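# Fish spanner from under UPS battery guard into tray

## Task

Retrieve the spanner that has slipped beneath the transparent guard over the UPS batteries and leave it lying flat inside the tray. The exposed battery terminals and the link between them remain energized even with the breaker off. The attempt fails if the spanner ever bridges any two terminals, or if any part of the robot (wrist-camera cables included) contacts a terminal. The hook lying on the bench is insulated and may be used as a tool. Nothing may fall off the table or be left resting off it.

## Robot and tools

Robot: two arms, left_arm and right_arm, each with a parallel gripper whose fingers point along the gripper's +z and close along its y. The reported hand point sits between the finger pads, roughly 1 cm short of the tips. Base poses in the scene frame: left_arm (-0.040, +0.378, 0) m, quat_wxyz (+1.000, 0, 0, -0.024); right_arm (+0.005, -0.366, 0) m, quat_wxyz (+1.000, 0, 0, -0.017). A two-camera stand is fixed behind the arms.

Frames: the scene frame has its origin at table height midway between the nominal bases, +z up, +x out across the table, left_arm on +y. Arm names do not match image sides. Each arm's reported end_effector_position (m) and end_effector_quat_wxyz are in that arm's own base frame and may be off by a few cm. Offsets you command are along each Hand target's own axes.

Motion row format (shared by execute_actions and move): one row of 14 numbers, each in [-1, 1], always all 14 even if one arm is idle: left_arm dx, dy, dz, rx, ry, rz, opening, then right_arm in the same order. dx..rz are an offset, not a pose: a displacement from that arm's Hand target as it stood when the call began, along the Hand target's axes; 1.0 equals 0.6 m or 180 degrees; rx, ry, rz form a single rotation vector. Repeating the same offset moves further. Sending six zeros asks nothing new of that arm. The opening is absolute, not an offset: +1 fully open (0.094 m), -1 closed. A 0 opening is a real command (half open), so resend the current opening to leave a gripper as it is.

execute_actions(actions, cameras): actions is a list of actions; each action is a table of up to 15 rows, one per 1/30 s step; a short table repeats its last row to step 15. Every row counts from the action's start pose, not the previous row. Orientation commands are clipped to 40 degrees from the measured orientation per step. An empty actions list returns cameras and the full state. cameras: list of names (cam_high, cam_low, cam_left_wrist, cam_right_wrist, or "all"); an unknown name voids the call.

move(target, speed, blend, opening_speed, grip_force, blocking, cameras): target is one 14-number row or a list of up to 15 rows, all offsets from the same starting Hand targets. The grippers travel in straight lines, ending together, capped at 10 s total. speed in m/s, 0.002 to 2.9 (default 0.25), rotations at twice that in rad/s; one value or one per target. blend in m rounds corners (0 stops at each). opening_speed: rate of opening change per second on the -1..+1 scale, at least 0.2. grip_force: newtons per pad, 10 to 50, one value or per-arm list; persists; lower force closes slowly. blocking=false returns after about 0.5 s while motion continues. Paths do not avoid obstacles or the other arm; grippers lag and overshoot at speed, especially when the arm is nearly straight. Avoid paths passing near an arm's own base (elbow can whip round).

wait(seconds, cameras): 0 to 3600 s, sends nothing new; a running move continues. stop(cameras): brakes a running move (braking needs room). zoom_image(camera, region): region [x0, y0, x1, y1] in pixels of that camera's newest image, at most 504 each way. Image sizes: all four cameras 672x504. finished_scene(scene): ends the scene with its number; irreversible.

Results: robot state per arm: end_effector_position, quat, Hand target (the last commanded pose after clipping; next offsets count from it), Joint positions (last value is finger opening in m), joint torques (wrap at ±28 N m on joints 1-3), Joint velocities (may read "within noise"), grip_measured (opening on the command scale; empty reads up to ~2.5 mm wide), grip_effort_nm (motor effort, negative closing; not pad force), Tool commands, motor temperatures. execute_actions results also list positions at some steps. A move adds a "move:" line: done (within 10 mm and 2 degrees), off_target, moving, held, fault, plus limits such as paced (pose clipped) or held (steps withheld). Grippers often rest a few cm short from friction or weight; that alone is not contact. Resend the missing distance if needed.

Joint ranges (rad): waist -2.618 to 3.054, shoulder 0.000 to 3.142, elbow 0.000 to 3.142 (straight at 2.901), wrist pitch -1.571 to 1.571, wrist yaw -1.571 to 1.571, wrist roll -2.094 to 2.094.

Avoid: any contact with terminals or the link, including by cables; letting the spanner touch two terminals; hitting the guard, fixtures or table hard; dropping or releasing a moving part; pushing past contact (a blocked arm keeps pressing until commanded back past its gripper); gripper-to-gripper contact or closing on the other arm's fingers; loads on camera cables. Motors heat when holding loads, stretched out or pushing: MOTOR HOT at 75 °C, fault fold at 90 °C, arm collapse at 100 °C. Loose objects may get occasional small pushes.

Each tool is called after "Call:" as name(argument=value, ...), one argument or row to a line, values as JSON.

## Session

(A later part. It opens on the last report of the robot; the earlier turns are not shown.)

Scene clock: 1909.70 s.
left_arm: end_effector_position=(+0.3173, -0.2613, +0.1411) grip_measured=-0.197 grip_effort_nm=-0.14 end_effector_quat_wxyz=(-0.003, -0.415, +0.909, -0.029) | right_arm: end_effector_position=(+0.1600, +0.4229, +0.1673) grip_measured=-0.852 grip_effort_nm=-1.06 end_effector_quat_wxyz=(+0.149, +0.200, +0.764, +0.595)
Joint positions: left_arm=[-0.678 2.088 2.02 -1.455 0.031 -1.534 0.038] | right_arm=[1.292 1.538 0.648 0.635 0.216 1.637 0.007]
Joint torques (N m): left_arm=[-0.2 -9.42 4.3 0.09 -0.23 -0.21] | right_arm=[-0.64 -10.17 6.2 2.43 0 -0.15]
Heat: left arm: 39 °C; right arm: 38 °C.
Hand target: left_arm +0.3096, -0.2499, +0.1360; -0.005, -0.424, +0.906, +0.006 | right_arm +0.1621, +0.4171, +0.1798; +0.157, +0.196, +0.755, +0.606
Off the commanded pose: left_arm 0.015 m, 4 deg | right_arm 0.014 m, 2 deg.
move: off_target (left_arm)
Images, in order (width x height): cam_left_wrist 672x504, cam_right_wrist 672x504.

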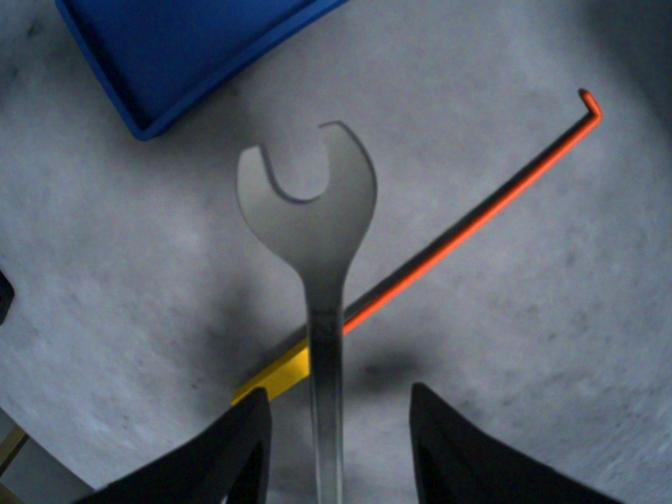

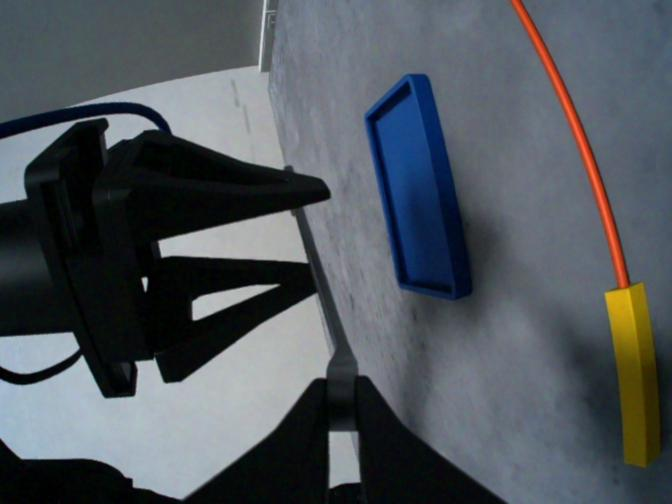

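Call:
move(
  target=[0,0.0050,0.0010,0,0,0,-0.2, 0,0,0,0,0,0,-0.97],
  speed=0.05,
  cameras=["cam_right_wrist","cam_left_wrist"],
)

Scene clock: 1916.27 s.
left_arm: end_effector_position=(+0.3145, -0.2590, +0.1367) grip_measured=-0.197 grip_effort_nm=-0.14 end_effector_quat_wxyz=(-0.007, -0.415, +0.910, -0.021) | right_arm: end_effector_position=(+0.1600, +0.4229, +0.1673) grip_measured=-0.852 grip_effort_nm=-1.06 end_effector_quat_wxyz=(+0.149, +0.200, +0.764, +0.595)
Joint positions: left_arm=[-0.678 2.088 2.003 -1.455 0.031 -1.534 0.038] | right_arm=[1.292 1.538 0.648 0.635 0.216 1.637 0.007]
Joint torques (N m): left_arm=[-0.31 -10.37 3.85 0.17 -0.25 -0.22] | right_arm=[-0.64 -10.15 6.19 2.42 -0.01 -0.15]
Heat: left arm: 38 °C; right arm: 39 °C.
Hand target: left_arm +0.3073, -0.2480, +0.1355; -0.005, -0.424, +0.906, +0.006 | right_arm +0.1621, +0.4171, +0.1798; +0.157, +0.196, +0.755, +0.606
Off the commanded pose: left_arm 0.013 m, 3 deg | right_arm 0.014 m, 2 deg.
move: off_target (left_arm)
Images, in order (width x height): cam_left_wrist 672x504, cam_right_wrist 672x504.

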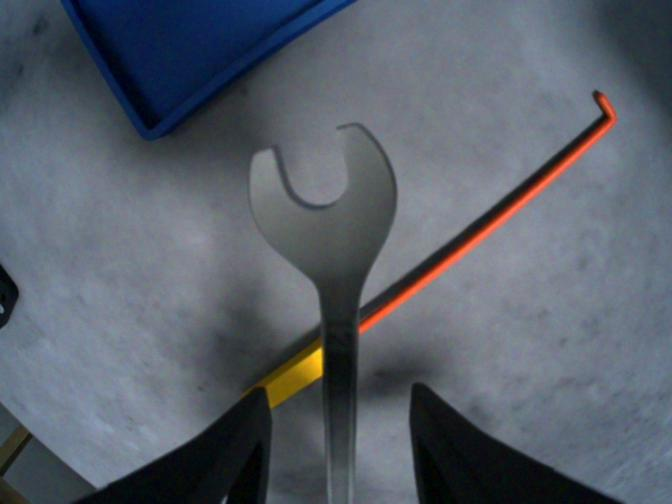

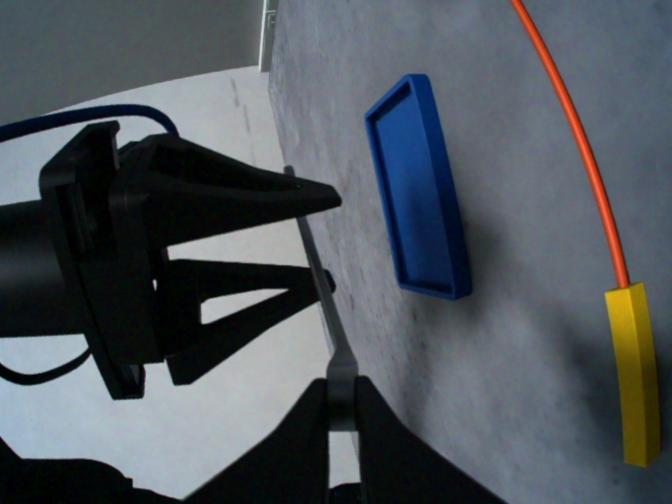

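Call:
move(
  target=[0,0,0,0,0,0,-0.97, 0,0,0,0,0,0,-0.97],
  opening_speed=0.4,
  cameras=["cam_right_wrist","cam_left_wrist"],
)

Scene clock: 1931.00 s.
left_arm: end_effector_position=(+0.3145, -0.2590, +0.1366) grip_measured=-0.867 grip_effort_nm=-1.01 end_effector_quat_wxyz=(-0.007, -0.411, +0.911, -0.021) | right_arm: end_effector_position=(+0.1599, +0.4230, +0.1673) grip_measured=-0.852 grip_effort_nm=-1.06 end_effector_quat_wxyz=(+0.149, +0.199, +0.764, +0.595)
Joint positions: left_arm=[-0.678 2.088 2.003 -1.455 0.031 -1.525 0.006] | right_arm=[1.292 1.538 0.648 0.635 0.215 1.637 0.007]
Joint torques (N m): left_arm=[-0.31 -10.44 3.64 0.18 -0.24 -0.3] | right_arm=[-0.65 -10.15 6.2 2.43 0.01 -0.14]
Motor temperatures (°C): left_arm=[24 37 38 25 21 24 24] | right_arm=[22 30 34 39 22 21 29]
Heat: left arm: 38 °C; right arm: 39 °C.
Hand target: left_arm +0.3073, -0.2480, +0.1355; -0.005, -0.424, +0.906, +0.006 | right_arm +0.1621, +0.4171, +0.1798; +0.157, +0.196, +0.755, +0.606
Off the commanded pose: left_arm 0.013 m, 4 deg | right_arm 0.014 m, 2 deg.
move: done
Images, in order (width x height): cam_left_wrist 672x504, cam_right_wrist 672x504.

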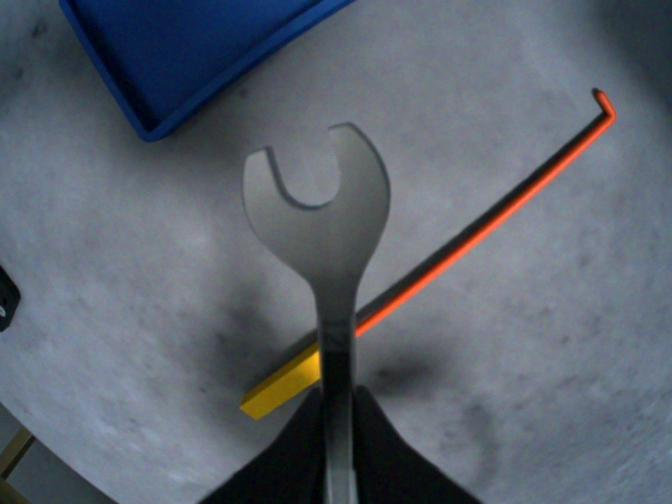

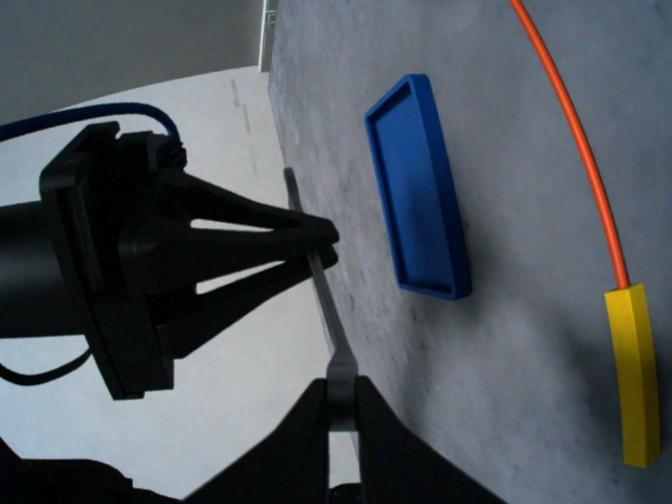

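Call:
move(
  target=[
    [0,0,0,0,0,0,-0.97, 0,0,0,0,0,0,-0.35],
    [0,0,0,0,0,0,-0.97, 0,0,-0.0667,0,0,0,-0.35],
  ],
  speed=0.06,
  cameras=["cam_right_wrist","cam_left_wrist","cam_high"],
)

Scene clock: 1935.70 s.
left_arm: end_effector_position=(+0.3145, -0.2590, +0.1366) grip_measured=-0.868 grip_effort_nm=-1.04 end_effector_quat_wxyz=(-0.007, -0.411, +0.911, -0.021) | right_arm: end_effector_position=(+0.1461, +0.3892, +0.1887) grip_measured=-0.353 grip_effort_nm=0.14 end_effector_quat_wxyz=(+0.151, +0.198, +0.753, +0.609)
Joint positions: left_arm=[-0.678 2.088 2.003 -1.455 0.031 -1.525 0.006] | right_arm=[1.31 1.341 0.543 0.578 0.235 1.636 0.03]
Joint torques (N m): left_arm=[-0.18 -10.47 3.74 0.17 -0.19 -0.31] | right_arm=[0.77 -7.87 6.27 2.14 0.12 -0.06]
Heat: left arm: 38 °C; right arm: 39 °C.
Hand target: left_arm +0.3072, -0.2480, +0.1355; -0.005, -0.424, +0.906, +0.006 | right_arm +0.1431, +0.3830, +0.1886; +0.156, +0.196, +0.755, +0.606
Off the commanded pose: left_arm 0.013 m, 4 deg | right_arm 0.007 m, 1 deg.
move: done
Images, in order (width x height): cam_high 672x504, cam_left_wrist 672x504, cam_right_wrist 672x504.

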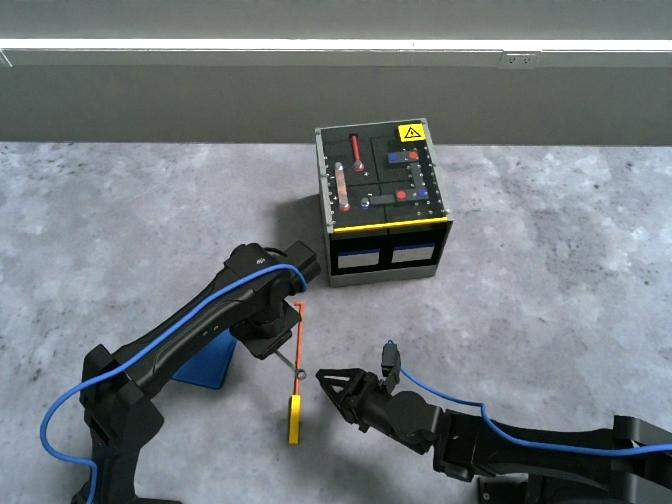

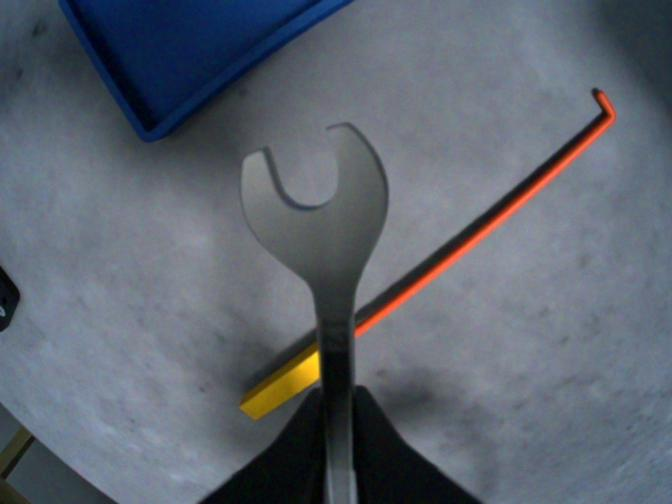

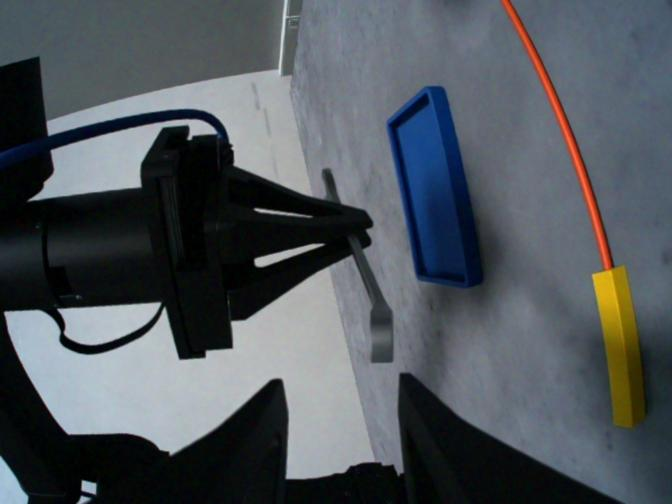

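Call:
move(
  target=[-0.1763,0.1033,0.0300,0.0043,-0.0028,0.2003,-0.97, 0,0,0,0,0,0,-0.35],
  speed=0.12,
  cameras=["cam_right_wrist","cam_left_wrist","cam_high"],
)

Scene clock: 1975.63 s.
left_arm: end_effector_position=(+0.3300, -0.1326, +0.0990) grip_measured=-0.868 grip_effort_nm=-1.03 end_effector_quat_wxyz=(-0.019, -0.123, +0.992, +0.006) | right_arm: end_effector_position=(+0.1461, +0.3891, +0.1885) grip_measured=-0.353 grip_effort_nm=0.14 end_effector_quat_wxyz=(+0.152, +0.198, +0.753, +0.609)
Joint positions: left_arm=[-0.381 1.934 1.631 -1.306 0.007 -0.627 0.006] | right_arm=[1.31 1.341 0.543 0.578 0.235 1.636 0.03]
Joint torques (N m): left_arm=[0.69 -13.68 3.79 0.33 -0.06 0.1] | right_arm=[0.77 -7.83 6.26 2.14 0.13 -0.06]
Heat: left arm: 39 °C; right arm: 38 °C.
Hand target: left_arm +0.3272, -0.1268, +0.1182; +0.000, -0.123, +0.992, +0.000 | right_arm +0.1431, +0.3829, +0.1886; +0.157, +0.196, +0.755, +0.606
Off the commanded pose: left_arm 0.020 m, 2 deg | right_arm 0.007 m, 1 deg.
move: off_target (left_arm)
Images, in order (width x height): cam_high 672x504, cam_left_wrist 672x504, cam_right_wrist 672x504.

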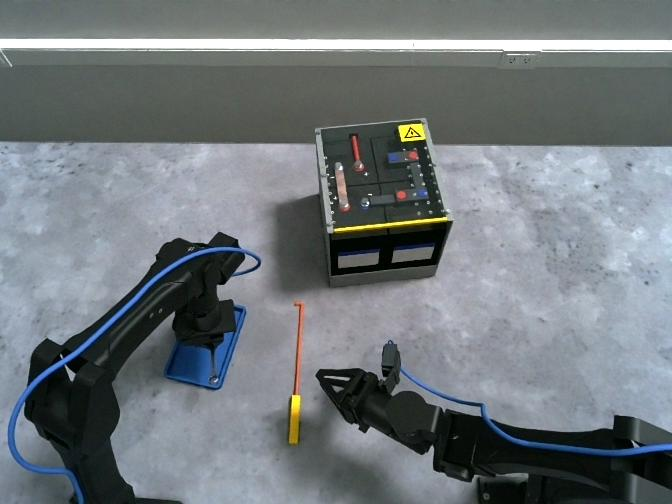

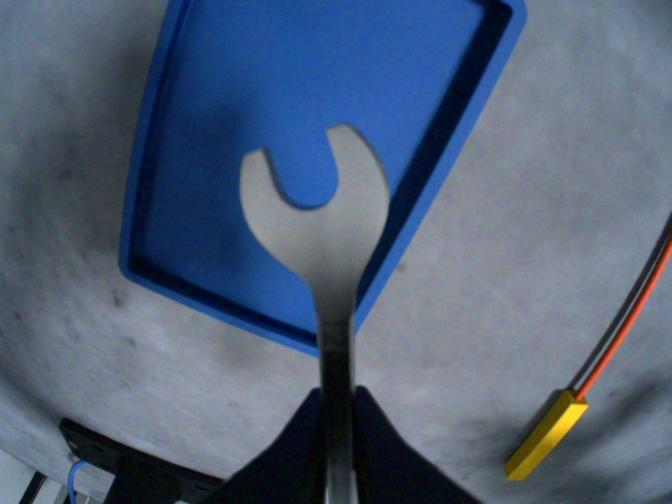

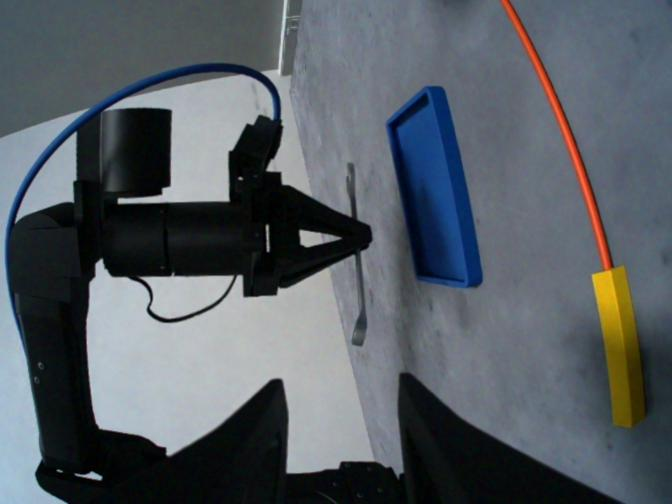

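Call:
move(
  target=[-0.0850,0.0302,0,0,-0.0116,0.0111,-0.97, 0,0,0,0,0,0,-0.35],
  speed=0.1,
  cameras=["cam_right_wrist","cam_left_wrist","cam_high"],
)

Scene clock: 1993.50 s.
left_arm: end_effector_position=(+0.3687, -0.1002, +0.1184) grip_measured=-0.868 grip_effort_nm=-1.03 end_effector_quat_wxyz=(+0.023, -0.106, +0.994, -0.005) | right_arm: end_effector_position=(+0.1461, +0.3891, +0.1885) grip_measured=-0.353 grip_effort_nm=0.14 end_effector_quat_wxyz=(+0.152, +0.198, +0.753, +0.609)
Joint positions: left_arm=[-0.272 1.952 1.732 -1.304 -0.008 -0.484 0.006] | right_arm=[1.31 1.341 0.543 0.578 0.235 1.636 0.03]
Joint torques (N m): left_arm=[0.54 -7.32 7.3 0.39 -0.08 0.1] | right_arm=[0.79 -7.82 6.27 2.15 0.12 -0.06]
Heat: left arm: 38 °C; right arm: 37 °C.
Hand target: left_arm +0.3722, -0.0968, +0.1183; +0.019, -0.106, +0.994, +0.003 | right_arm +0.1431, +0.3829, +0.1886; +0.157, +0.196, +0.755, +0.606
Off the commanded pose: left_arm 0.005 m, 1 deg | right_arm 0.007 m, 1 deg.
move: done
Images, in order (width x height): cam_high 672x504, cam_left_wrist 672x504, cam_right_wrist 672x504.

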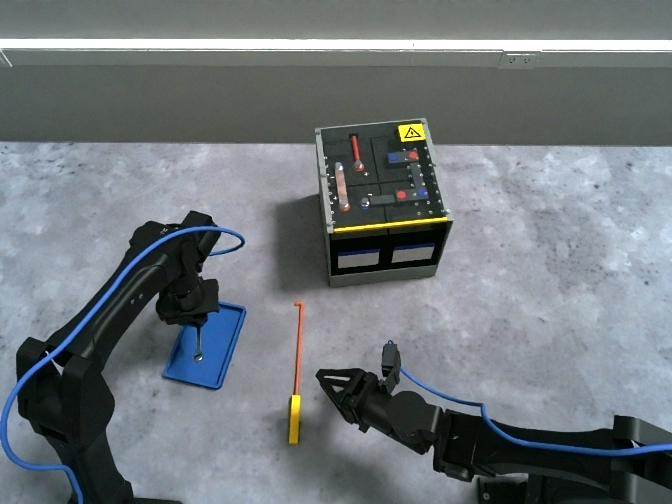

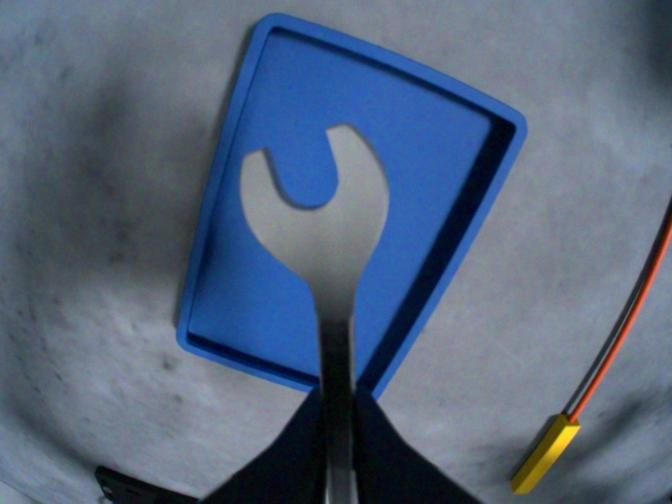

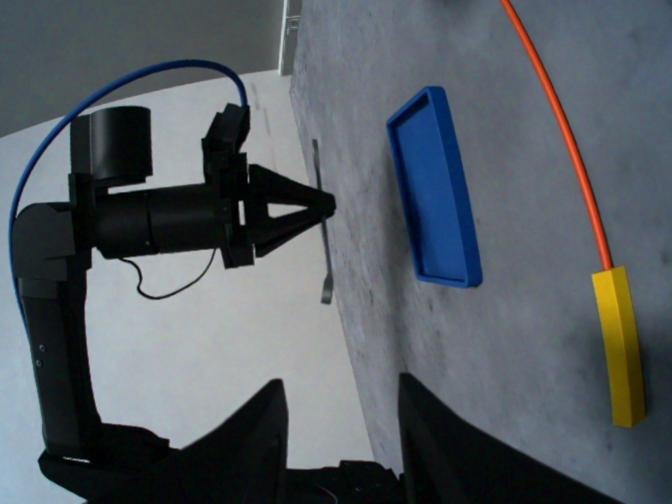

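Call:
move(
  target=[-0.0140,0.0012,0.0888,0,0.0090,0,-0.97, 0,0,0,0,0,0,-0.35],
  speed=0.08,
  cameras=["cam_right_wrist","cam_left_wrist","cam_high"],
)

Scene clock: 2016.80 s.
left_arm: end_effector_position=(+0.3864, -0.0969, +0.0760) grip_measured=-0.868 grip_effort_nm=-1.03 end_effector_quat_wxyz=(+0.023, -0.106, +0.994, -0.005) | right_arm: end_effector_position=(+0.1461, +0.3891, +0.1885) grip_measured=-0.353 grip_effort_nm=0.14 end_effector_quat_wxyz=(+0.152, +0.198, +0.753, +0.609)
Joint positions: left_arm=[-0.252 2.027 1.67 -1.167 -0.008 -0.464 0.006] | right_arm=[1.31 1.341 0.543 0.578 0.235 1.636 0.03]
Joint torques (N m): left_arm=[0.46 -7.84 4.19 0.5 0.06 0.08] | right_arm=[0.76 -7.82 6.23 2.14 0.13 -0.06]
Heat: left arm: 39 °C; right arm: 37 °C.
Hand target: left_arm +0.3822, -0.0938, +0.0653; +0.004, -0.106, +0.994, +0.001 | right_arm +0.1431, +0.3829, +0.1886; +0.157, +0.196, +0.755, +0.606
Off the commanded pose: left_arm 0.012 m, 2 deg | right_arm 0.007 m, 1 deg.
move: off_target (left_arm)
Images, in order (width x height): cam_high 672x504, cam_left_wrist 672x504, cam_right_wrist 672x504.

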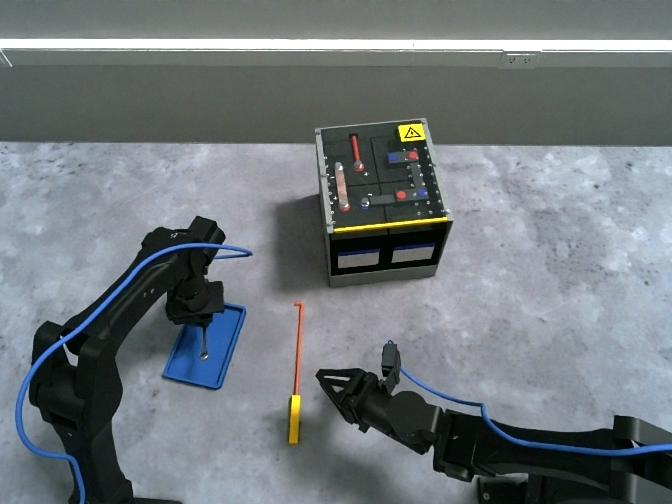

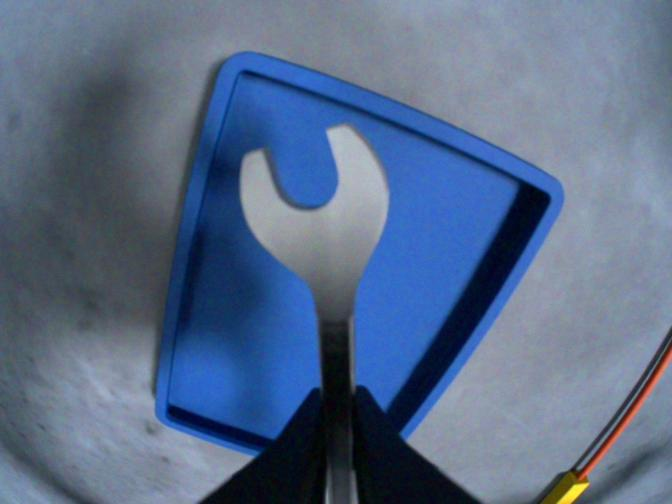

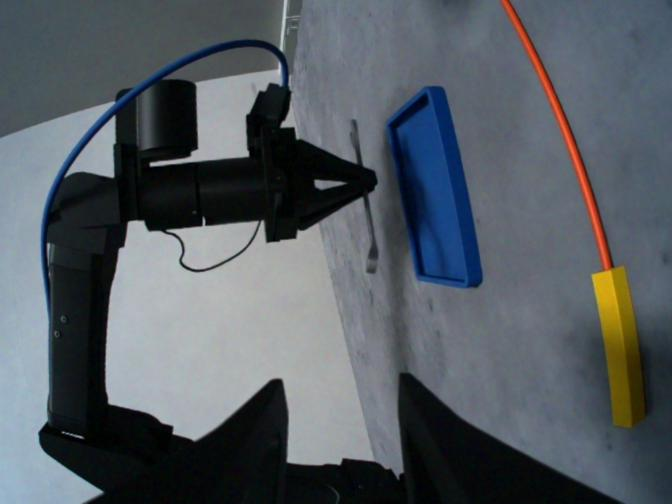

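Call:
move(
  target=[0,0,0.0500,0,0.0080,0,-0.97, 0,0,0,0,0,0,-0.35],
  speed=0.06,
  cameras=["cam_right_wrist","cam_left_wrist","cam_high"],
)

Call:
zoom_image(
  camera="cam_high",
  region=[150, 280, 270, 400],
)

Scene clock: 2037.33 s.
left_arm: end_effector_position=(+0.3878, -0.0976, +0.0465) grip_measured=-0.868 grip_effort_nm=-1.03 end_effector_quat_wxyz=(+0.012, -0.105, +0.994, -0.006) | right_arm: end_effector_position=(+0.1461, +0.3891, +0.1885) grip_measured=-0.353 grip_effort_nm=0.14 end_effector_quat_wxyz=(+0.152, +0.198, +0.753, +0.609)
Joint positions: left_arm=[-0.248 2.072 1.619 -1.091 0.002 -0.458 0.006] | right_arm=[1.31 1.341 0.543 0.578 0.235 1.636 0.03]
Joint torques (N m): left_arm=[0.64 -8.12 3.97 0.45 0.07 0.1] | right_arm=[0.77 -7.83 6.23 2.14 0.14 -0.06]
Heat: left arm: 38 °C; right arm: 37 °C.
Hand target: left_arm +0.3824, -0.0938, +0.0352; -0.008, -0.106, +0.994, +0.000 | right_arm +0.1431, +0.3829, +0.1886; +0.157, +0.196, +0.755, +0.606
Off the commanded pose: left_arm 0.013 m, 2 deg | right_arm 0.007 m, 1 deg.
move: off_target (left_arm)
Images, in order (width x height): cam_high 672x504, cam_left_wrist 672x504, cam_right_wrist 672x504.

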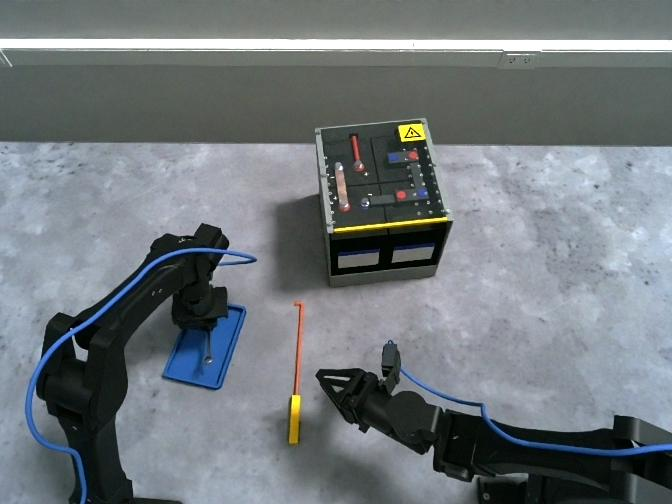

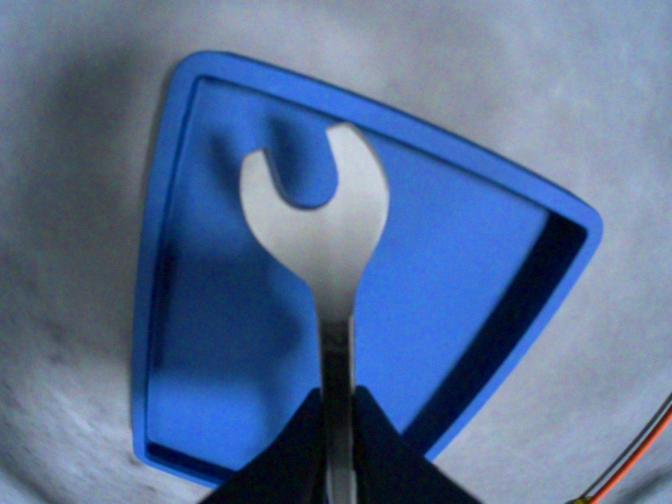

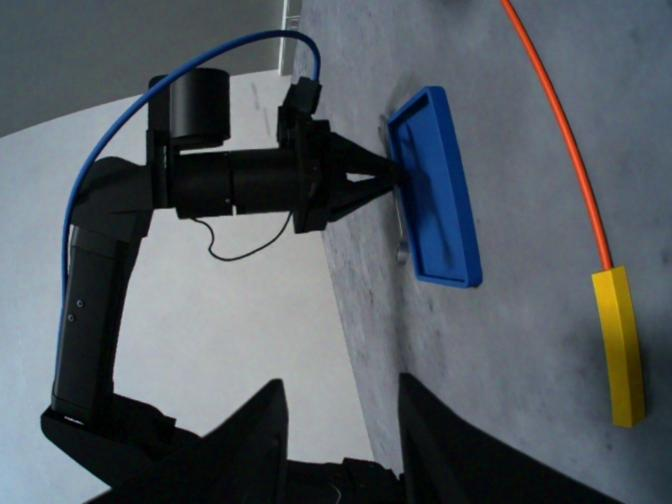

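Scaled by 4.200 from the camera's image (finer frame: 960x720).

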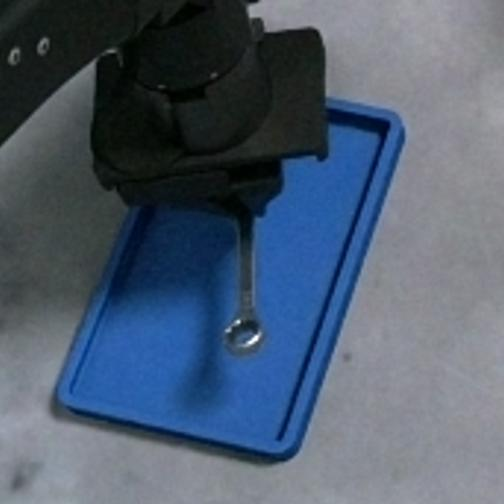

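Call:
zoom_image(
  camera="cam_left_wrist",
  region=[130, 40, 430, 300],
)

Call:
zoom_image(
  camera="cam_right_wrist",
  region=[340, 60, 520, 320],
)

Scaled by 1.680 from the camera's image (finer frame: 960x720).

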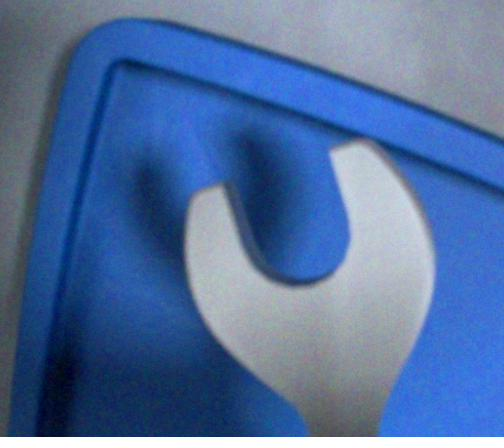

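Scaled by 1.938 from the camera's image (finer frame: 960x720).

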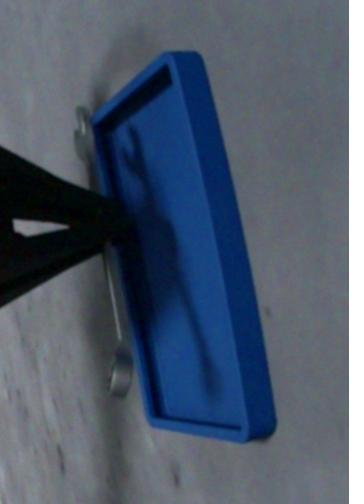

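Call:
move(
  target=[0.0256,0.0073,-0.0200,0,-0.0250,-0.0278,-0.97, 0,0,0,0,0,0,-0.35],
  speed=0.06,
  cameras=["cam_right_wrist","cam_left_wrist","cam_high"],
)

Call:
zoom_image(
  camera="cam_high",
  region=[150, 280, 270, 400],
)

Call:
zoom_image(
  camera="cam_right_wrist",
  region=[330, 60, 510, 320],
)

Scene clock: 2126.70 s.
left_arm: end_effector_position=(+0.3669, -0.0925, +0.0271) grip_measured=-0.868 grip_effort_nm=-1.03 end_effector_quat_wxyz=(+0.009, -0.148, +0.989, +0.006) | right_arm: end_effector_position=(+0.1461, +0.3891, +0.1885) grip_measured=-0.353 grip_effort_nm=0.14 end_effector_quat_wxyz=(+0.152, +0.198, +0.753, +0.609)
Joint positions: left_arm=[-0.258 2.025 1.47 -1.004 -0.018 -0.555 0.006] | right_arm=[1.31 1.341 0.543 0.578 0.235 1.636 0.03]
Joint torques (N m): left_arm=[-0.57 -14.35 3.67 0.42 -0.09 -0.07] | right_arm=[0.76 -7.83 6.24 2.14 0.12 -0.06]
Heat: left arm: 39 °C; right arm: 37 °C.
Hand target: left_arm +0.3666, -0.0927, +0.0475; +0.031, -0.149, +0.988, +0.004 | right_arm +0.1431, +0.3829, +0.1886; +0.157, +0.196, +0.755, +0.606
Off the commanded pose: left_arm 0.020 m, 3 deg | right_arm 0.007 m, 1 deg.
move: off_target (left_arm)
Images, in order (width x height): cam_high 672x504, cam_left_wrist 672x504, cam_right_wrist 672x504.

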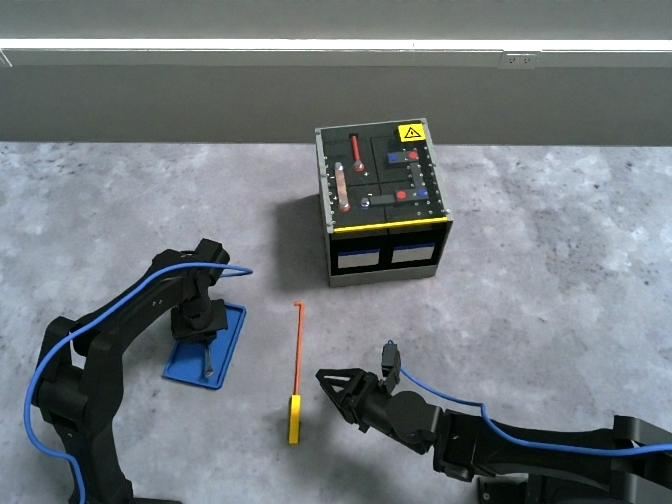

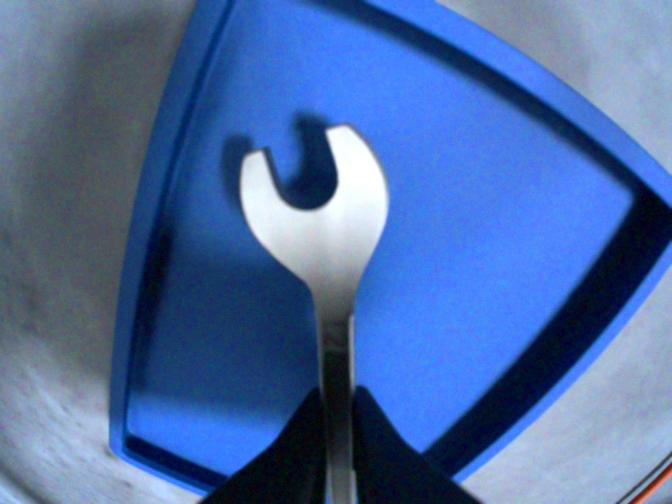

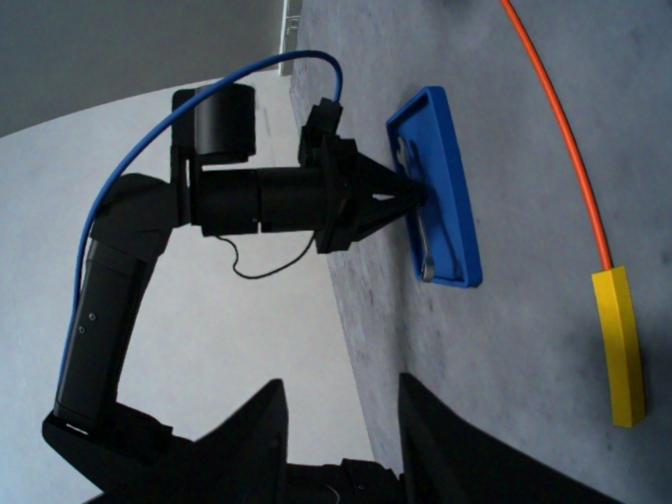

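Scaled by 4.200 from the camera's image (finer frame: 960x720).

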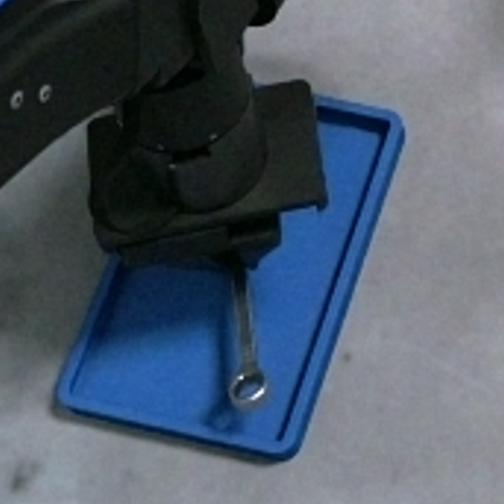

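Scaled by 1.938 from the camera's image (finer frame: 960x720).

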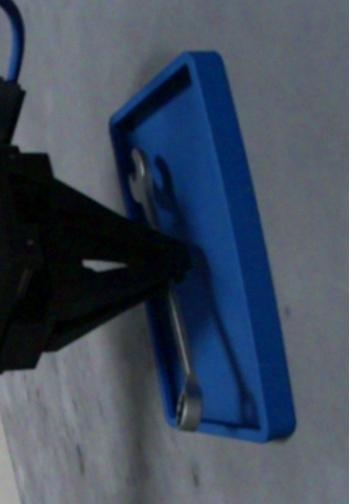

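Call:
move(
  target=[-0.0083,0,0.0100,0,-0.0200,0,-0.97, 0,0,0,0,0,0,-0.35],
  speed=0.06,
  cameras=["cam_right_wrist","cam_left_wrist","cam_high"],
)

Call:
zoom_image(
  camera="cam_high",
  region=[150, 280, 270, 400],
)

Call:
zoom_image(
  camera="cam_right_wrist",
  region=[370, 70, 500, 310],
)

Scene clock: 2140.50 s.
left_arm: end_effector_position=(+0.3711, -0.0909, +0.0205) grip_measured=-0.868 grip_effort_nm=-1.03 end_effector_quat_wxyz=(+0.038, -0.148, +0.988, +0.011) | right_arm: end_effector_position=(+0.1461, +0.3891, +0.1885) grip_measured=-0.353 grip_effort_nm=0.14 end_effector_quat_wxyz=(+0.152, +0.198, +0.753, +0.609)
Joint positions: left_arm=[-0.267 2.003 1.407 -0.914 -0.052 -0.562 0.006] | right_arm=[1.31 1.341 0.543 0.578 0.235 1.636 0.03]
Joint torques (N m): left_arm=[-0.68 -14.24 3.66 0.57 -0.12 -0.06] | right_arm=[0.76 -7.82 6.27 2.15 0.13 -0.07]
Heat: left arm: 39 °C; right arm: 37 °C.
Hand target: left_arm +0.3718, -0.0911, +0.0419; +0.062, -0.149, +0.987, +0.009 | right_arm +0.1431, +0.3829, +0.1886; +0.157, +0.196, +0.755, +0.606
Off the commanded pose: left_arm 0.021 m, 3 deg | right_arm 0.007 m, 1 deg.
move: off_target (left_arm)
Images, in order (width x height): cam_high 672x504, cam_left_wrist 672x504, cam_right_wrist 672x504.

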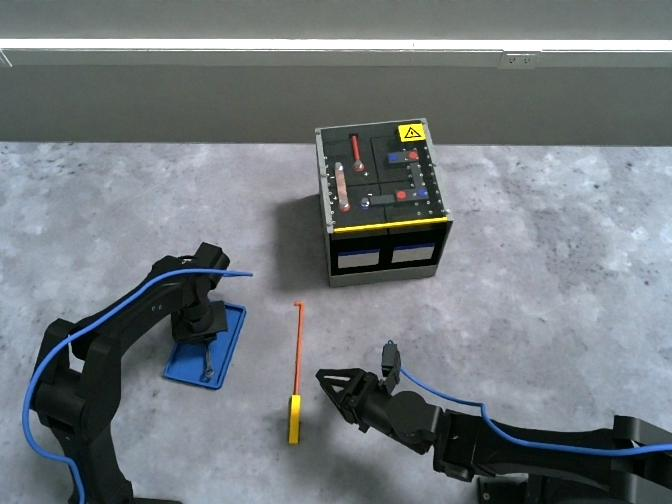

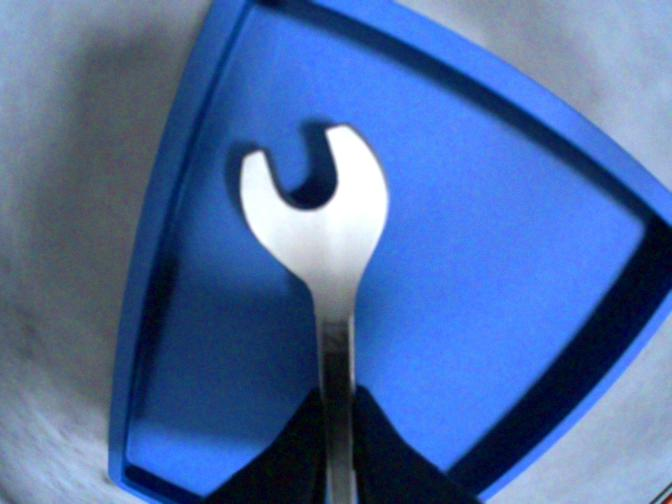

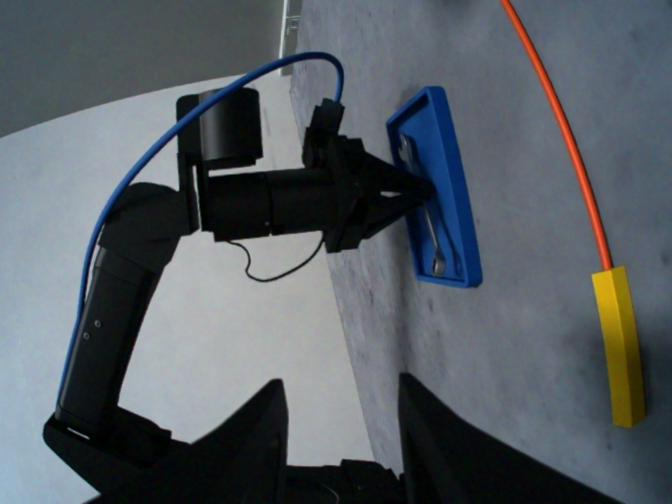

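Scaled by 4.200 from the camera's image (finer frame: 960x720).

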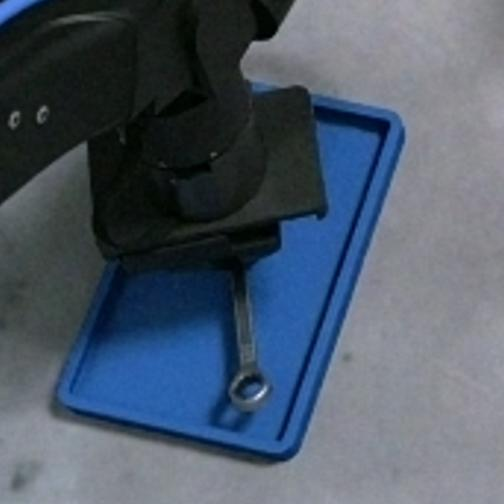

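Scaled by 2.100 from the camera's image (finer frame: 960x720).

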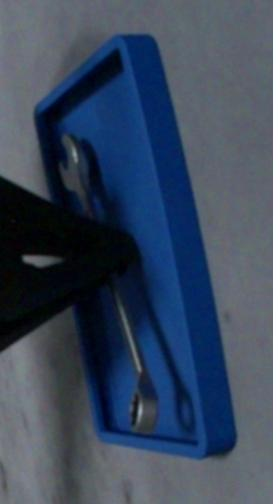

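Call:
move(
  target=[0,0,0,0,0,0,-0.5, 0,0,0,0,0,0,-0.35],
  opening_speed=0.25,
  cameras=["cam_right_wrist","cam_left_wrist","cam_high"],
)

Call:
zoom_image(
  camera="cam_high",
  region=[150, 280, 270, 400],
)

Call:
zoom_image(
  camera="cam_right_wrist",
  region=[370, 70, 500, 310],
)

Scene clock: 2153.77 s.
left_arm: end_effector_position=(+0.3713, -0.0908, +0.0205) grip_measured=-0.503 grip_effort_nm=0.13 end_effector_quat_wxyz=(+0.038, -0.148, +0.988, +0.012) | right_arm: end_effector_position=(+0.1461, +0.3891, +0.1885) grip_measured=-0.353 grip_effort_nm=0.14 end_effector_quat_wxyz=(+0.152, +0.198, +0.753, +0.609)
Joint positions: left_arm=[-0.267 2.003 1.407 -0.913 -0.052 -0.562 0.023] | right_arm=[1.31 1.341 0.543 0.578 0.235 1.636 0.03]
Joint torques (N m): left_arm=[-0.62 -14.38 3.63 0.56 -0.11 -0.08] | right_arm=[0.76 -7.84 6.27 2.14 0.12 -0.06]
Heat: left arm: 40 °C; right arm: 37 °C.
Hand target: left_arm +0.3717, -0.0911, +0.0418; +0.062, -0.149, +0.987, +0.009 | right_arm +0.1431, +0.3829, +0.1886; +0.157, +0.196, +0.755, +0.606
Off the commanded pose: left_arm 0.021 m, 3 deg | right_arm 0.007 m, 1 deg.
move: done
Images, in order (width x height): cam_high 672x504, cam_left_wrist 672x504, cam_right_wrist 672x504.

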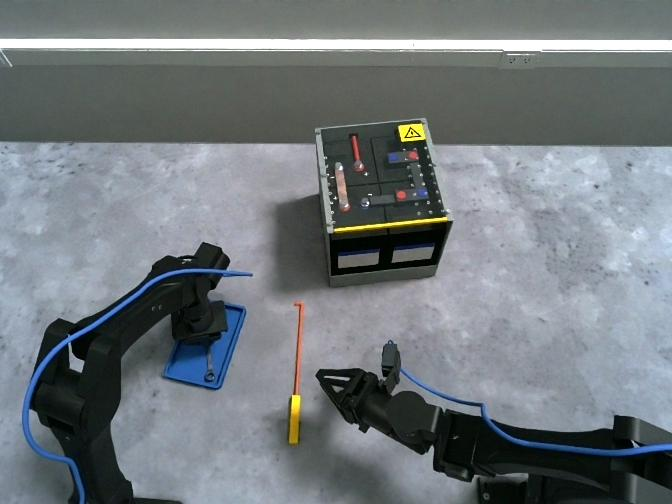

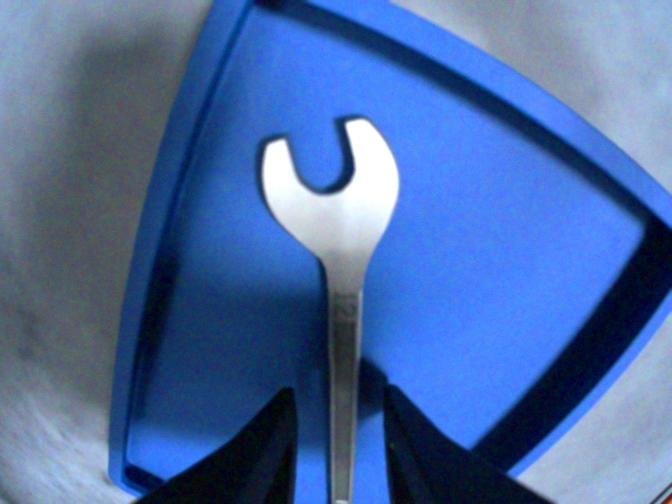

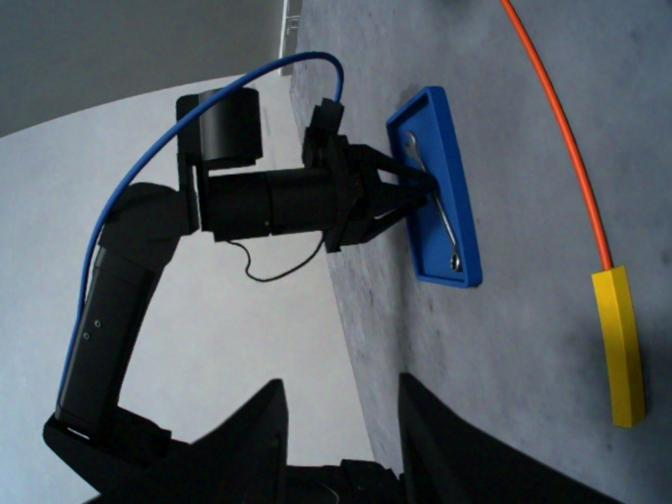

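Scaled by 4.200 from the camera's image (finer frame: 960x720).

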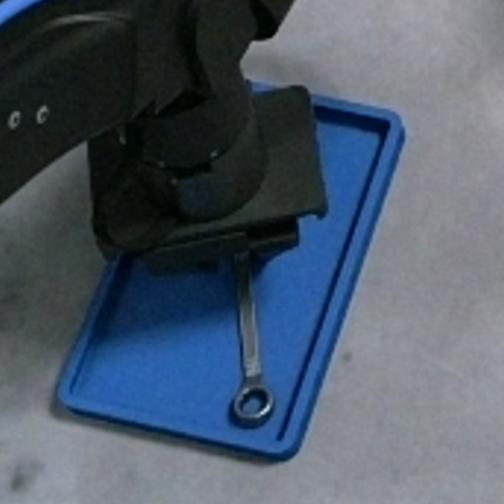

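Scaled by 2.100 from the camera's image (finer frame: 960x720).

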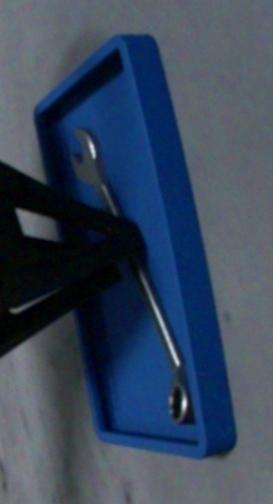

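Call:
move(
  target=[
    [0,0,0,0,0,0,-0.25, 0,0,0,0,0,0,-0.35],
    [-0.0146,0,-0.1158,0,0,0,-0.25, 0,0,0,0,0,0,-0.35],
  ],
  speed=0.08,
  cameras=["cam_right_wrist","cam_left_wrist","cam_high"],
)

Scene clock: 2162.03 s.
left_arm: end_effector_position=(+0.3717, -0.0909, +0.0847) grip_measured=-0.253 grip_effort_nm=0.13 end_effector_quat_wxyz=(+0.039, -0.148, +0.988, +0.012) | right_arm: end_effector_position=(+0.1461, +0.3891, +0.1885) grip_measured=-0.353 grip_effort_nm=0.14 end_effector_quat_wxyz=(+0.152, +0.198, +0.753, +0.609)
Joint positions: left_arm=[-0.267 1.946 1.588 -1.151 -0.052 -0.562 0.035] | right_arm=[1.31 1.341 0.543 0.578 0.235 1.636 0.03]
Joint torques (N m): left_arm=[-0.57 -13.26 6.93 0.27 -0.16 -0.05] | right_arm=[0.75 -7.82 6.24 2.13 0.13 -0.06]
Heat: left arm: 41 °C; right arm: 37 °C.
Hand target: left_arm +0.3717, -0.0911, +0.1119; +0.062, -0.149, +0.987, +0.009 | right_arm +0.1431, +0.3829, +0.1886; +0.157, +0.196, +0.755, +0.606
Off the commanded pose: left_arm 0.027 m, 3 deg | right_arm 0.007 m, 1 deg.
move: off_target (left_arm)
Images, in order (width x height): cam_high 672x504, cam_left_wrist 672x504, cam_right_wrist 672x504.

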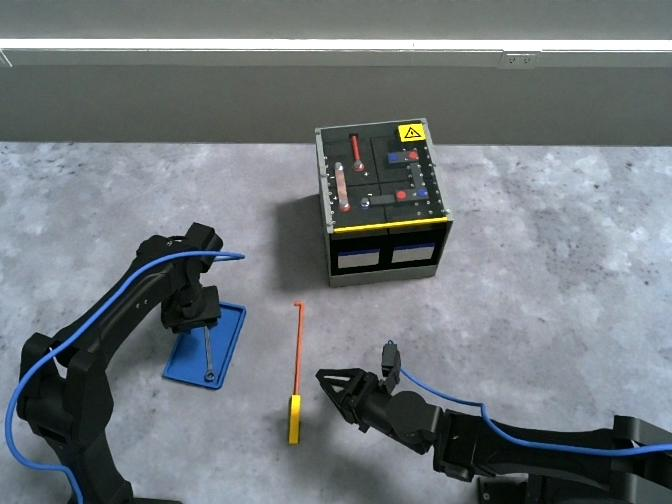

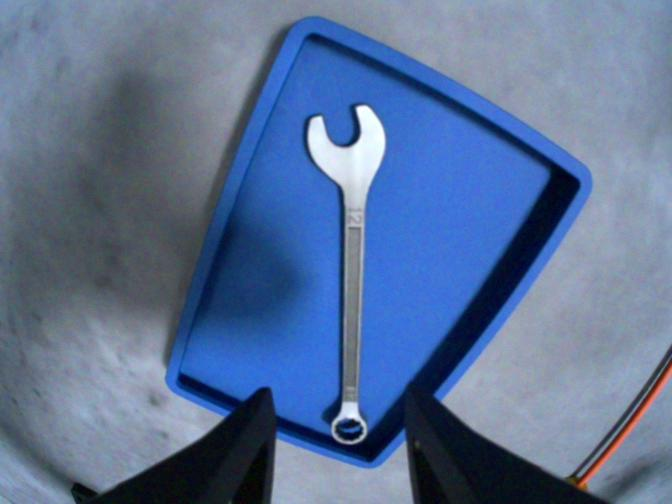

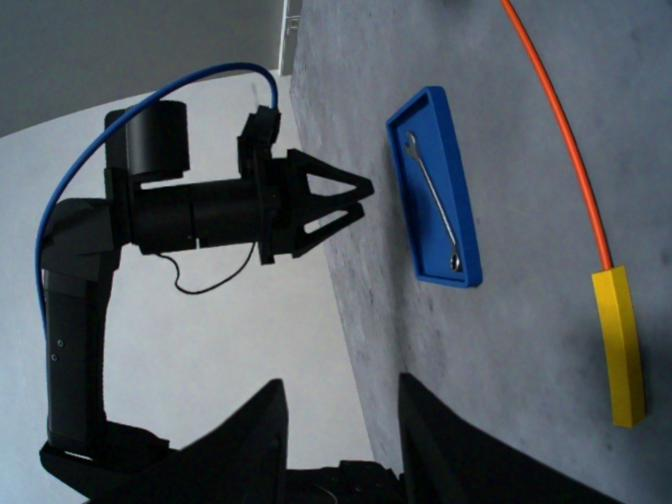

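Call:
zoom_image(
  camera="cam_left_wrist",
  region=[260, 360, 430, 480],
)

Scaled by 2.965 from the camera's image (finer frame: 960x720).

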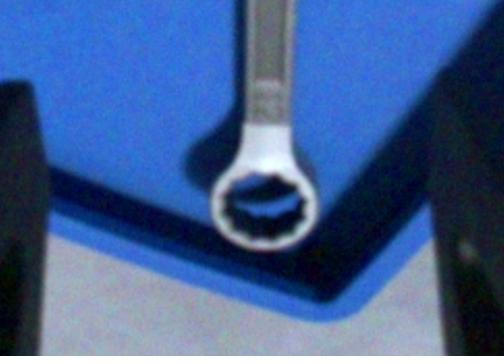

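Call:
zoom_image(
  camera="cam_high",
  region=[155, 320, 255, 400],
)

Call:
zoom_image(
  camera="cam_right_wrist",
  region=[370, 70, 500, 310],
)

Scaled by 5.040 from the camera's image (finer frame: 960x720).

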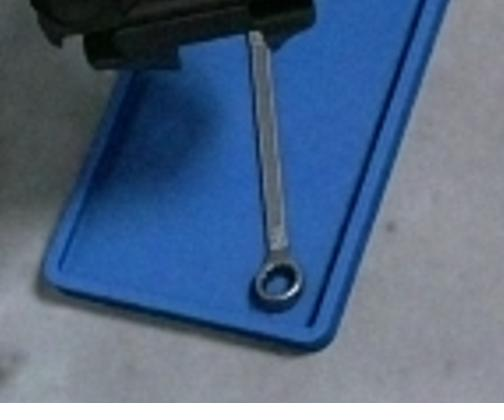

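Scaled by 2.100 from the camera's image (finer frame: 960x720).

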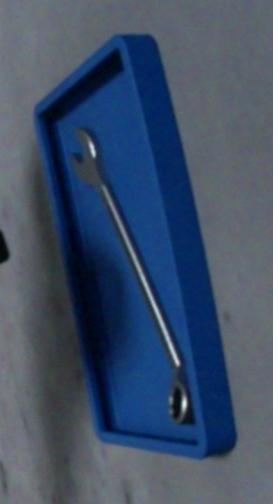

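Call:
finished_scene(
  scene=2,
)

The scene is finished: the task was done.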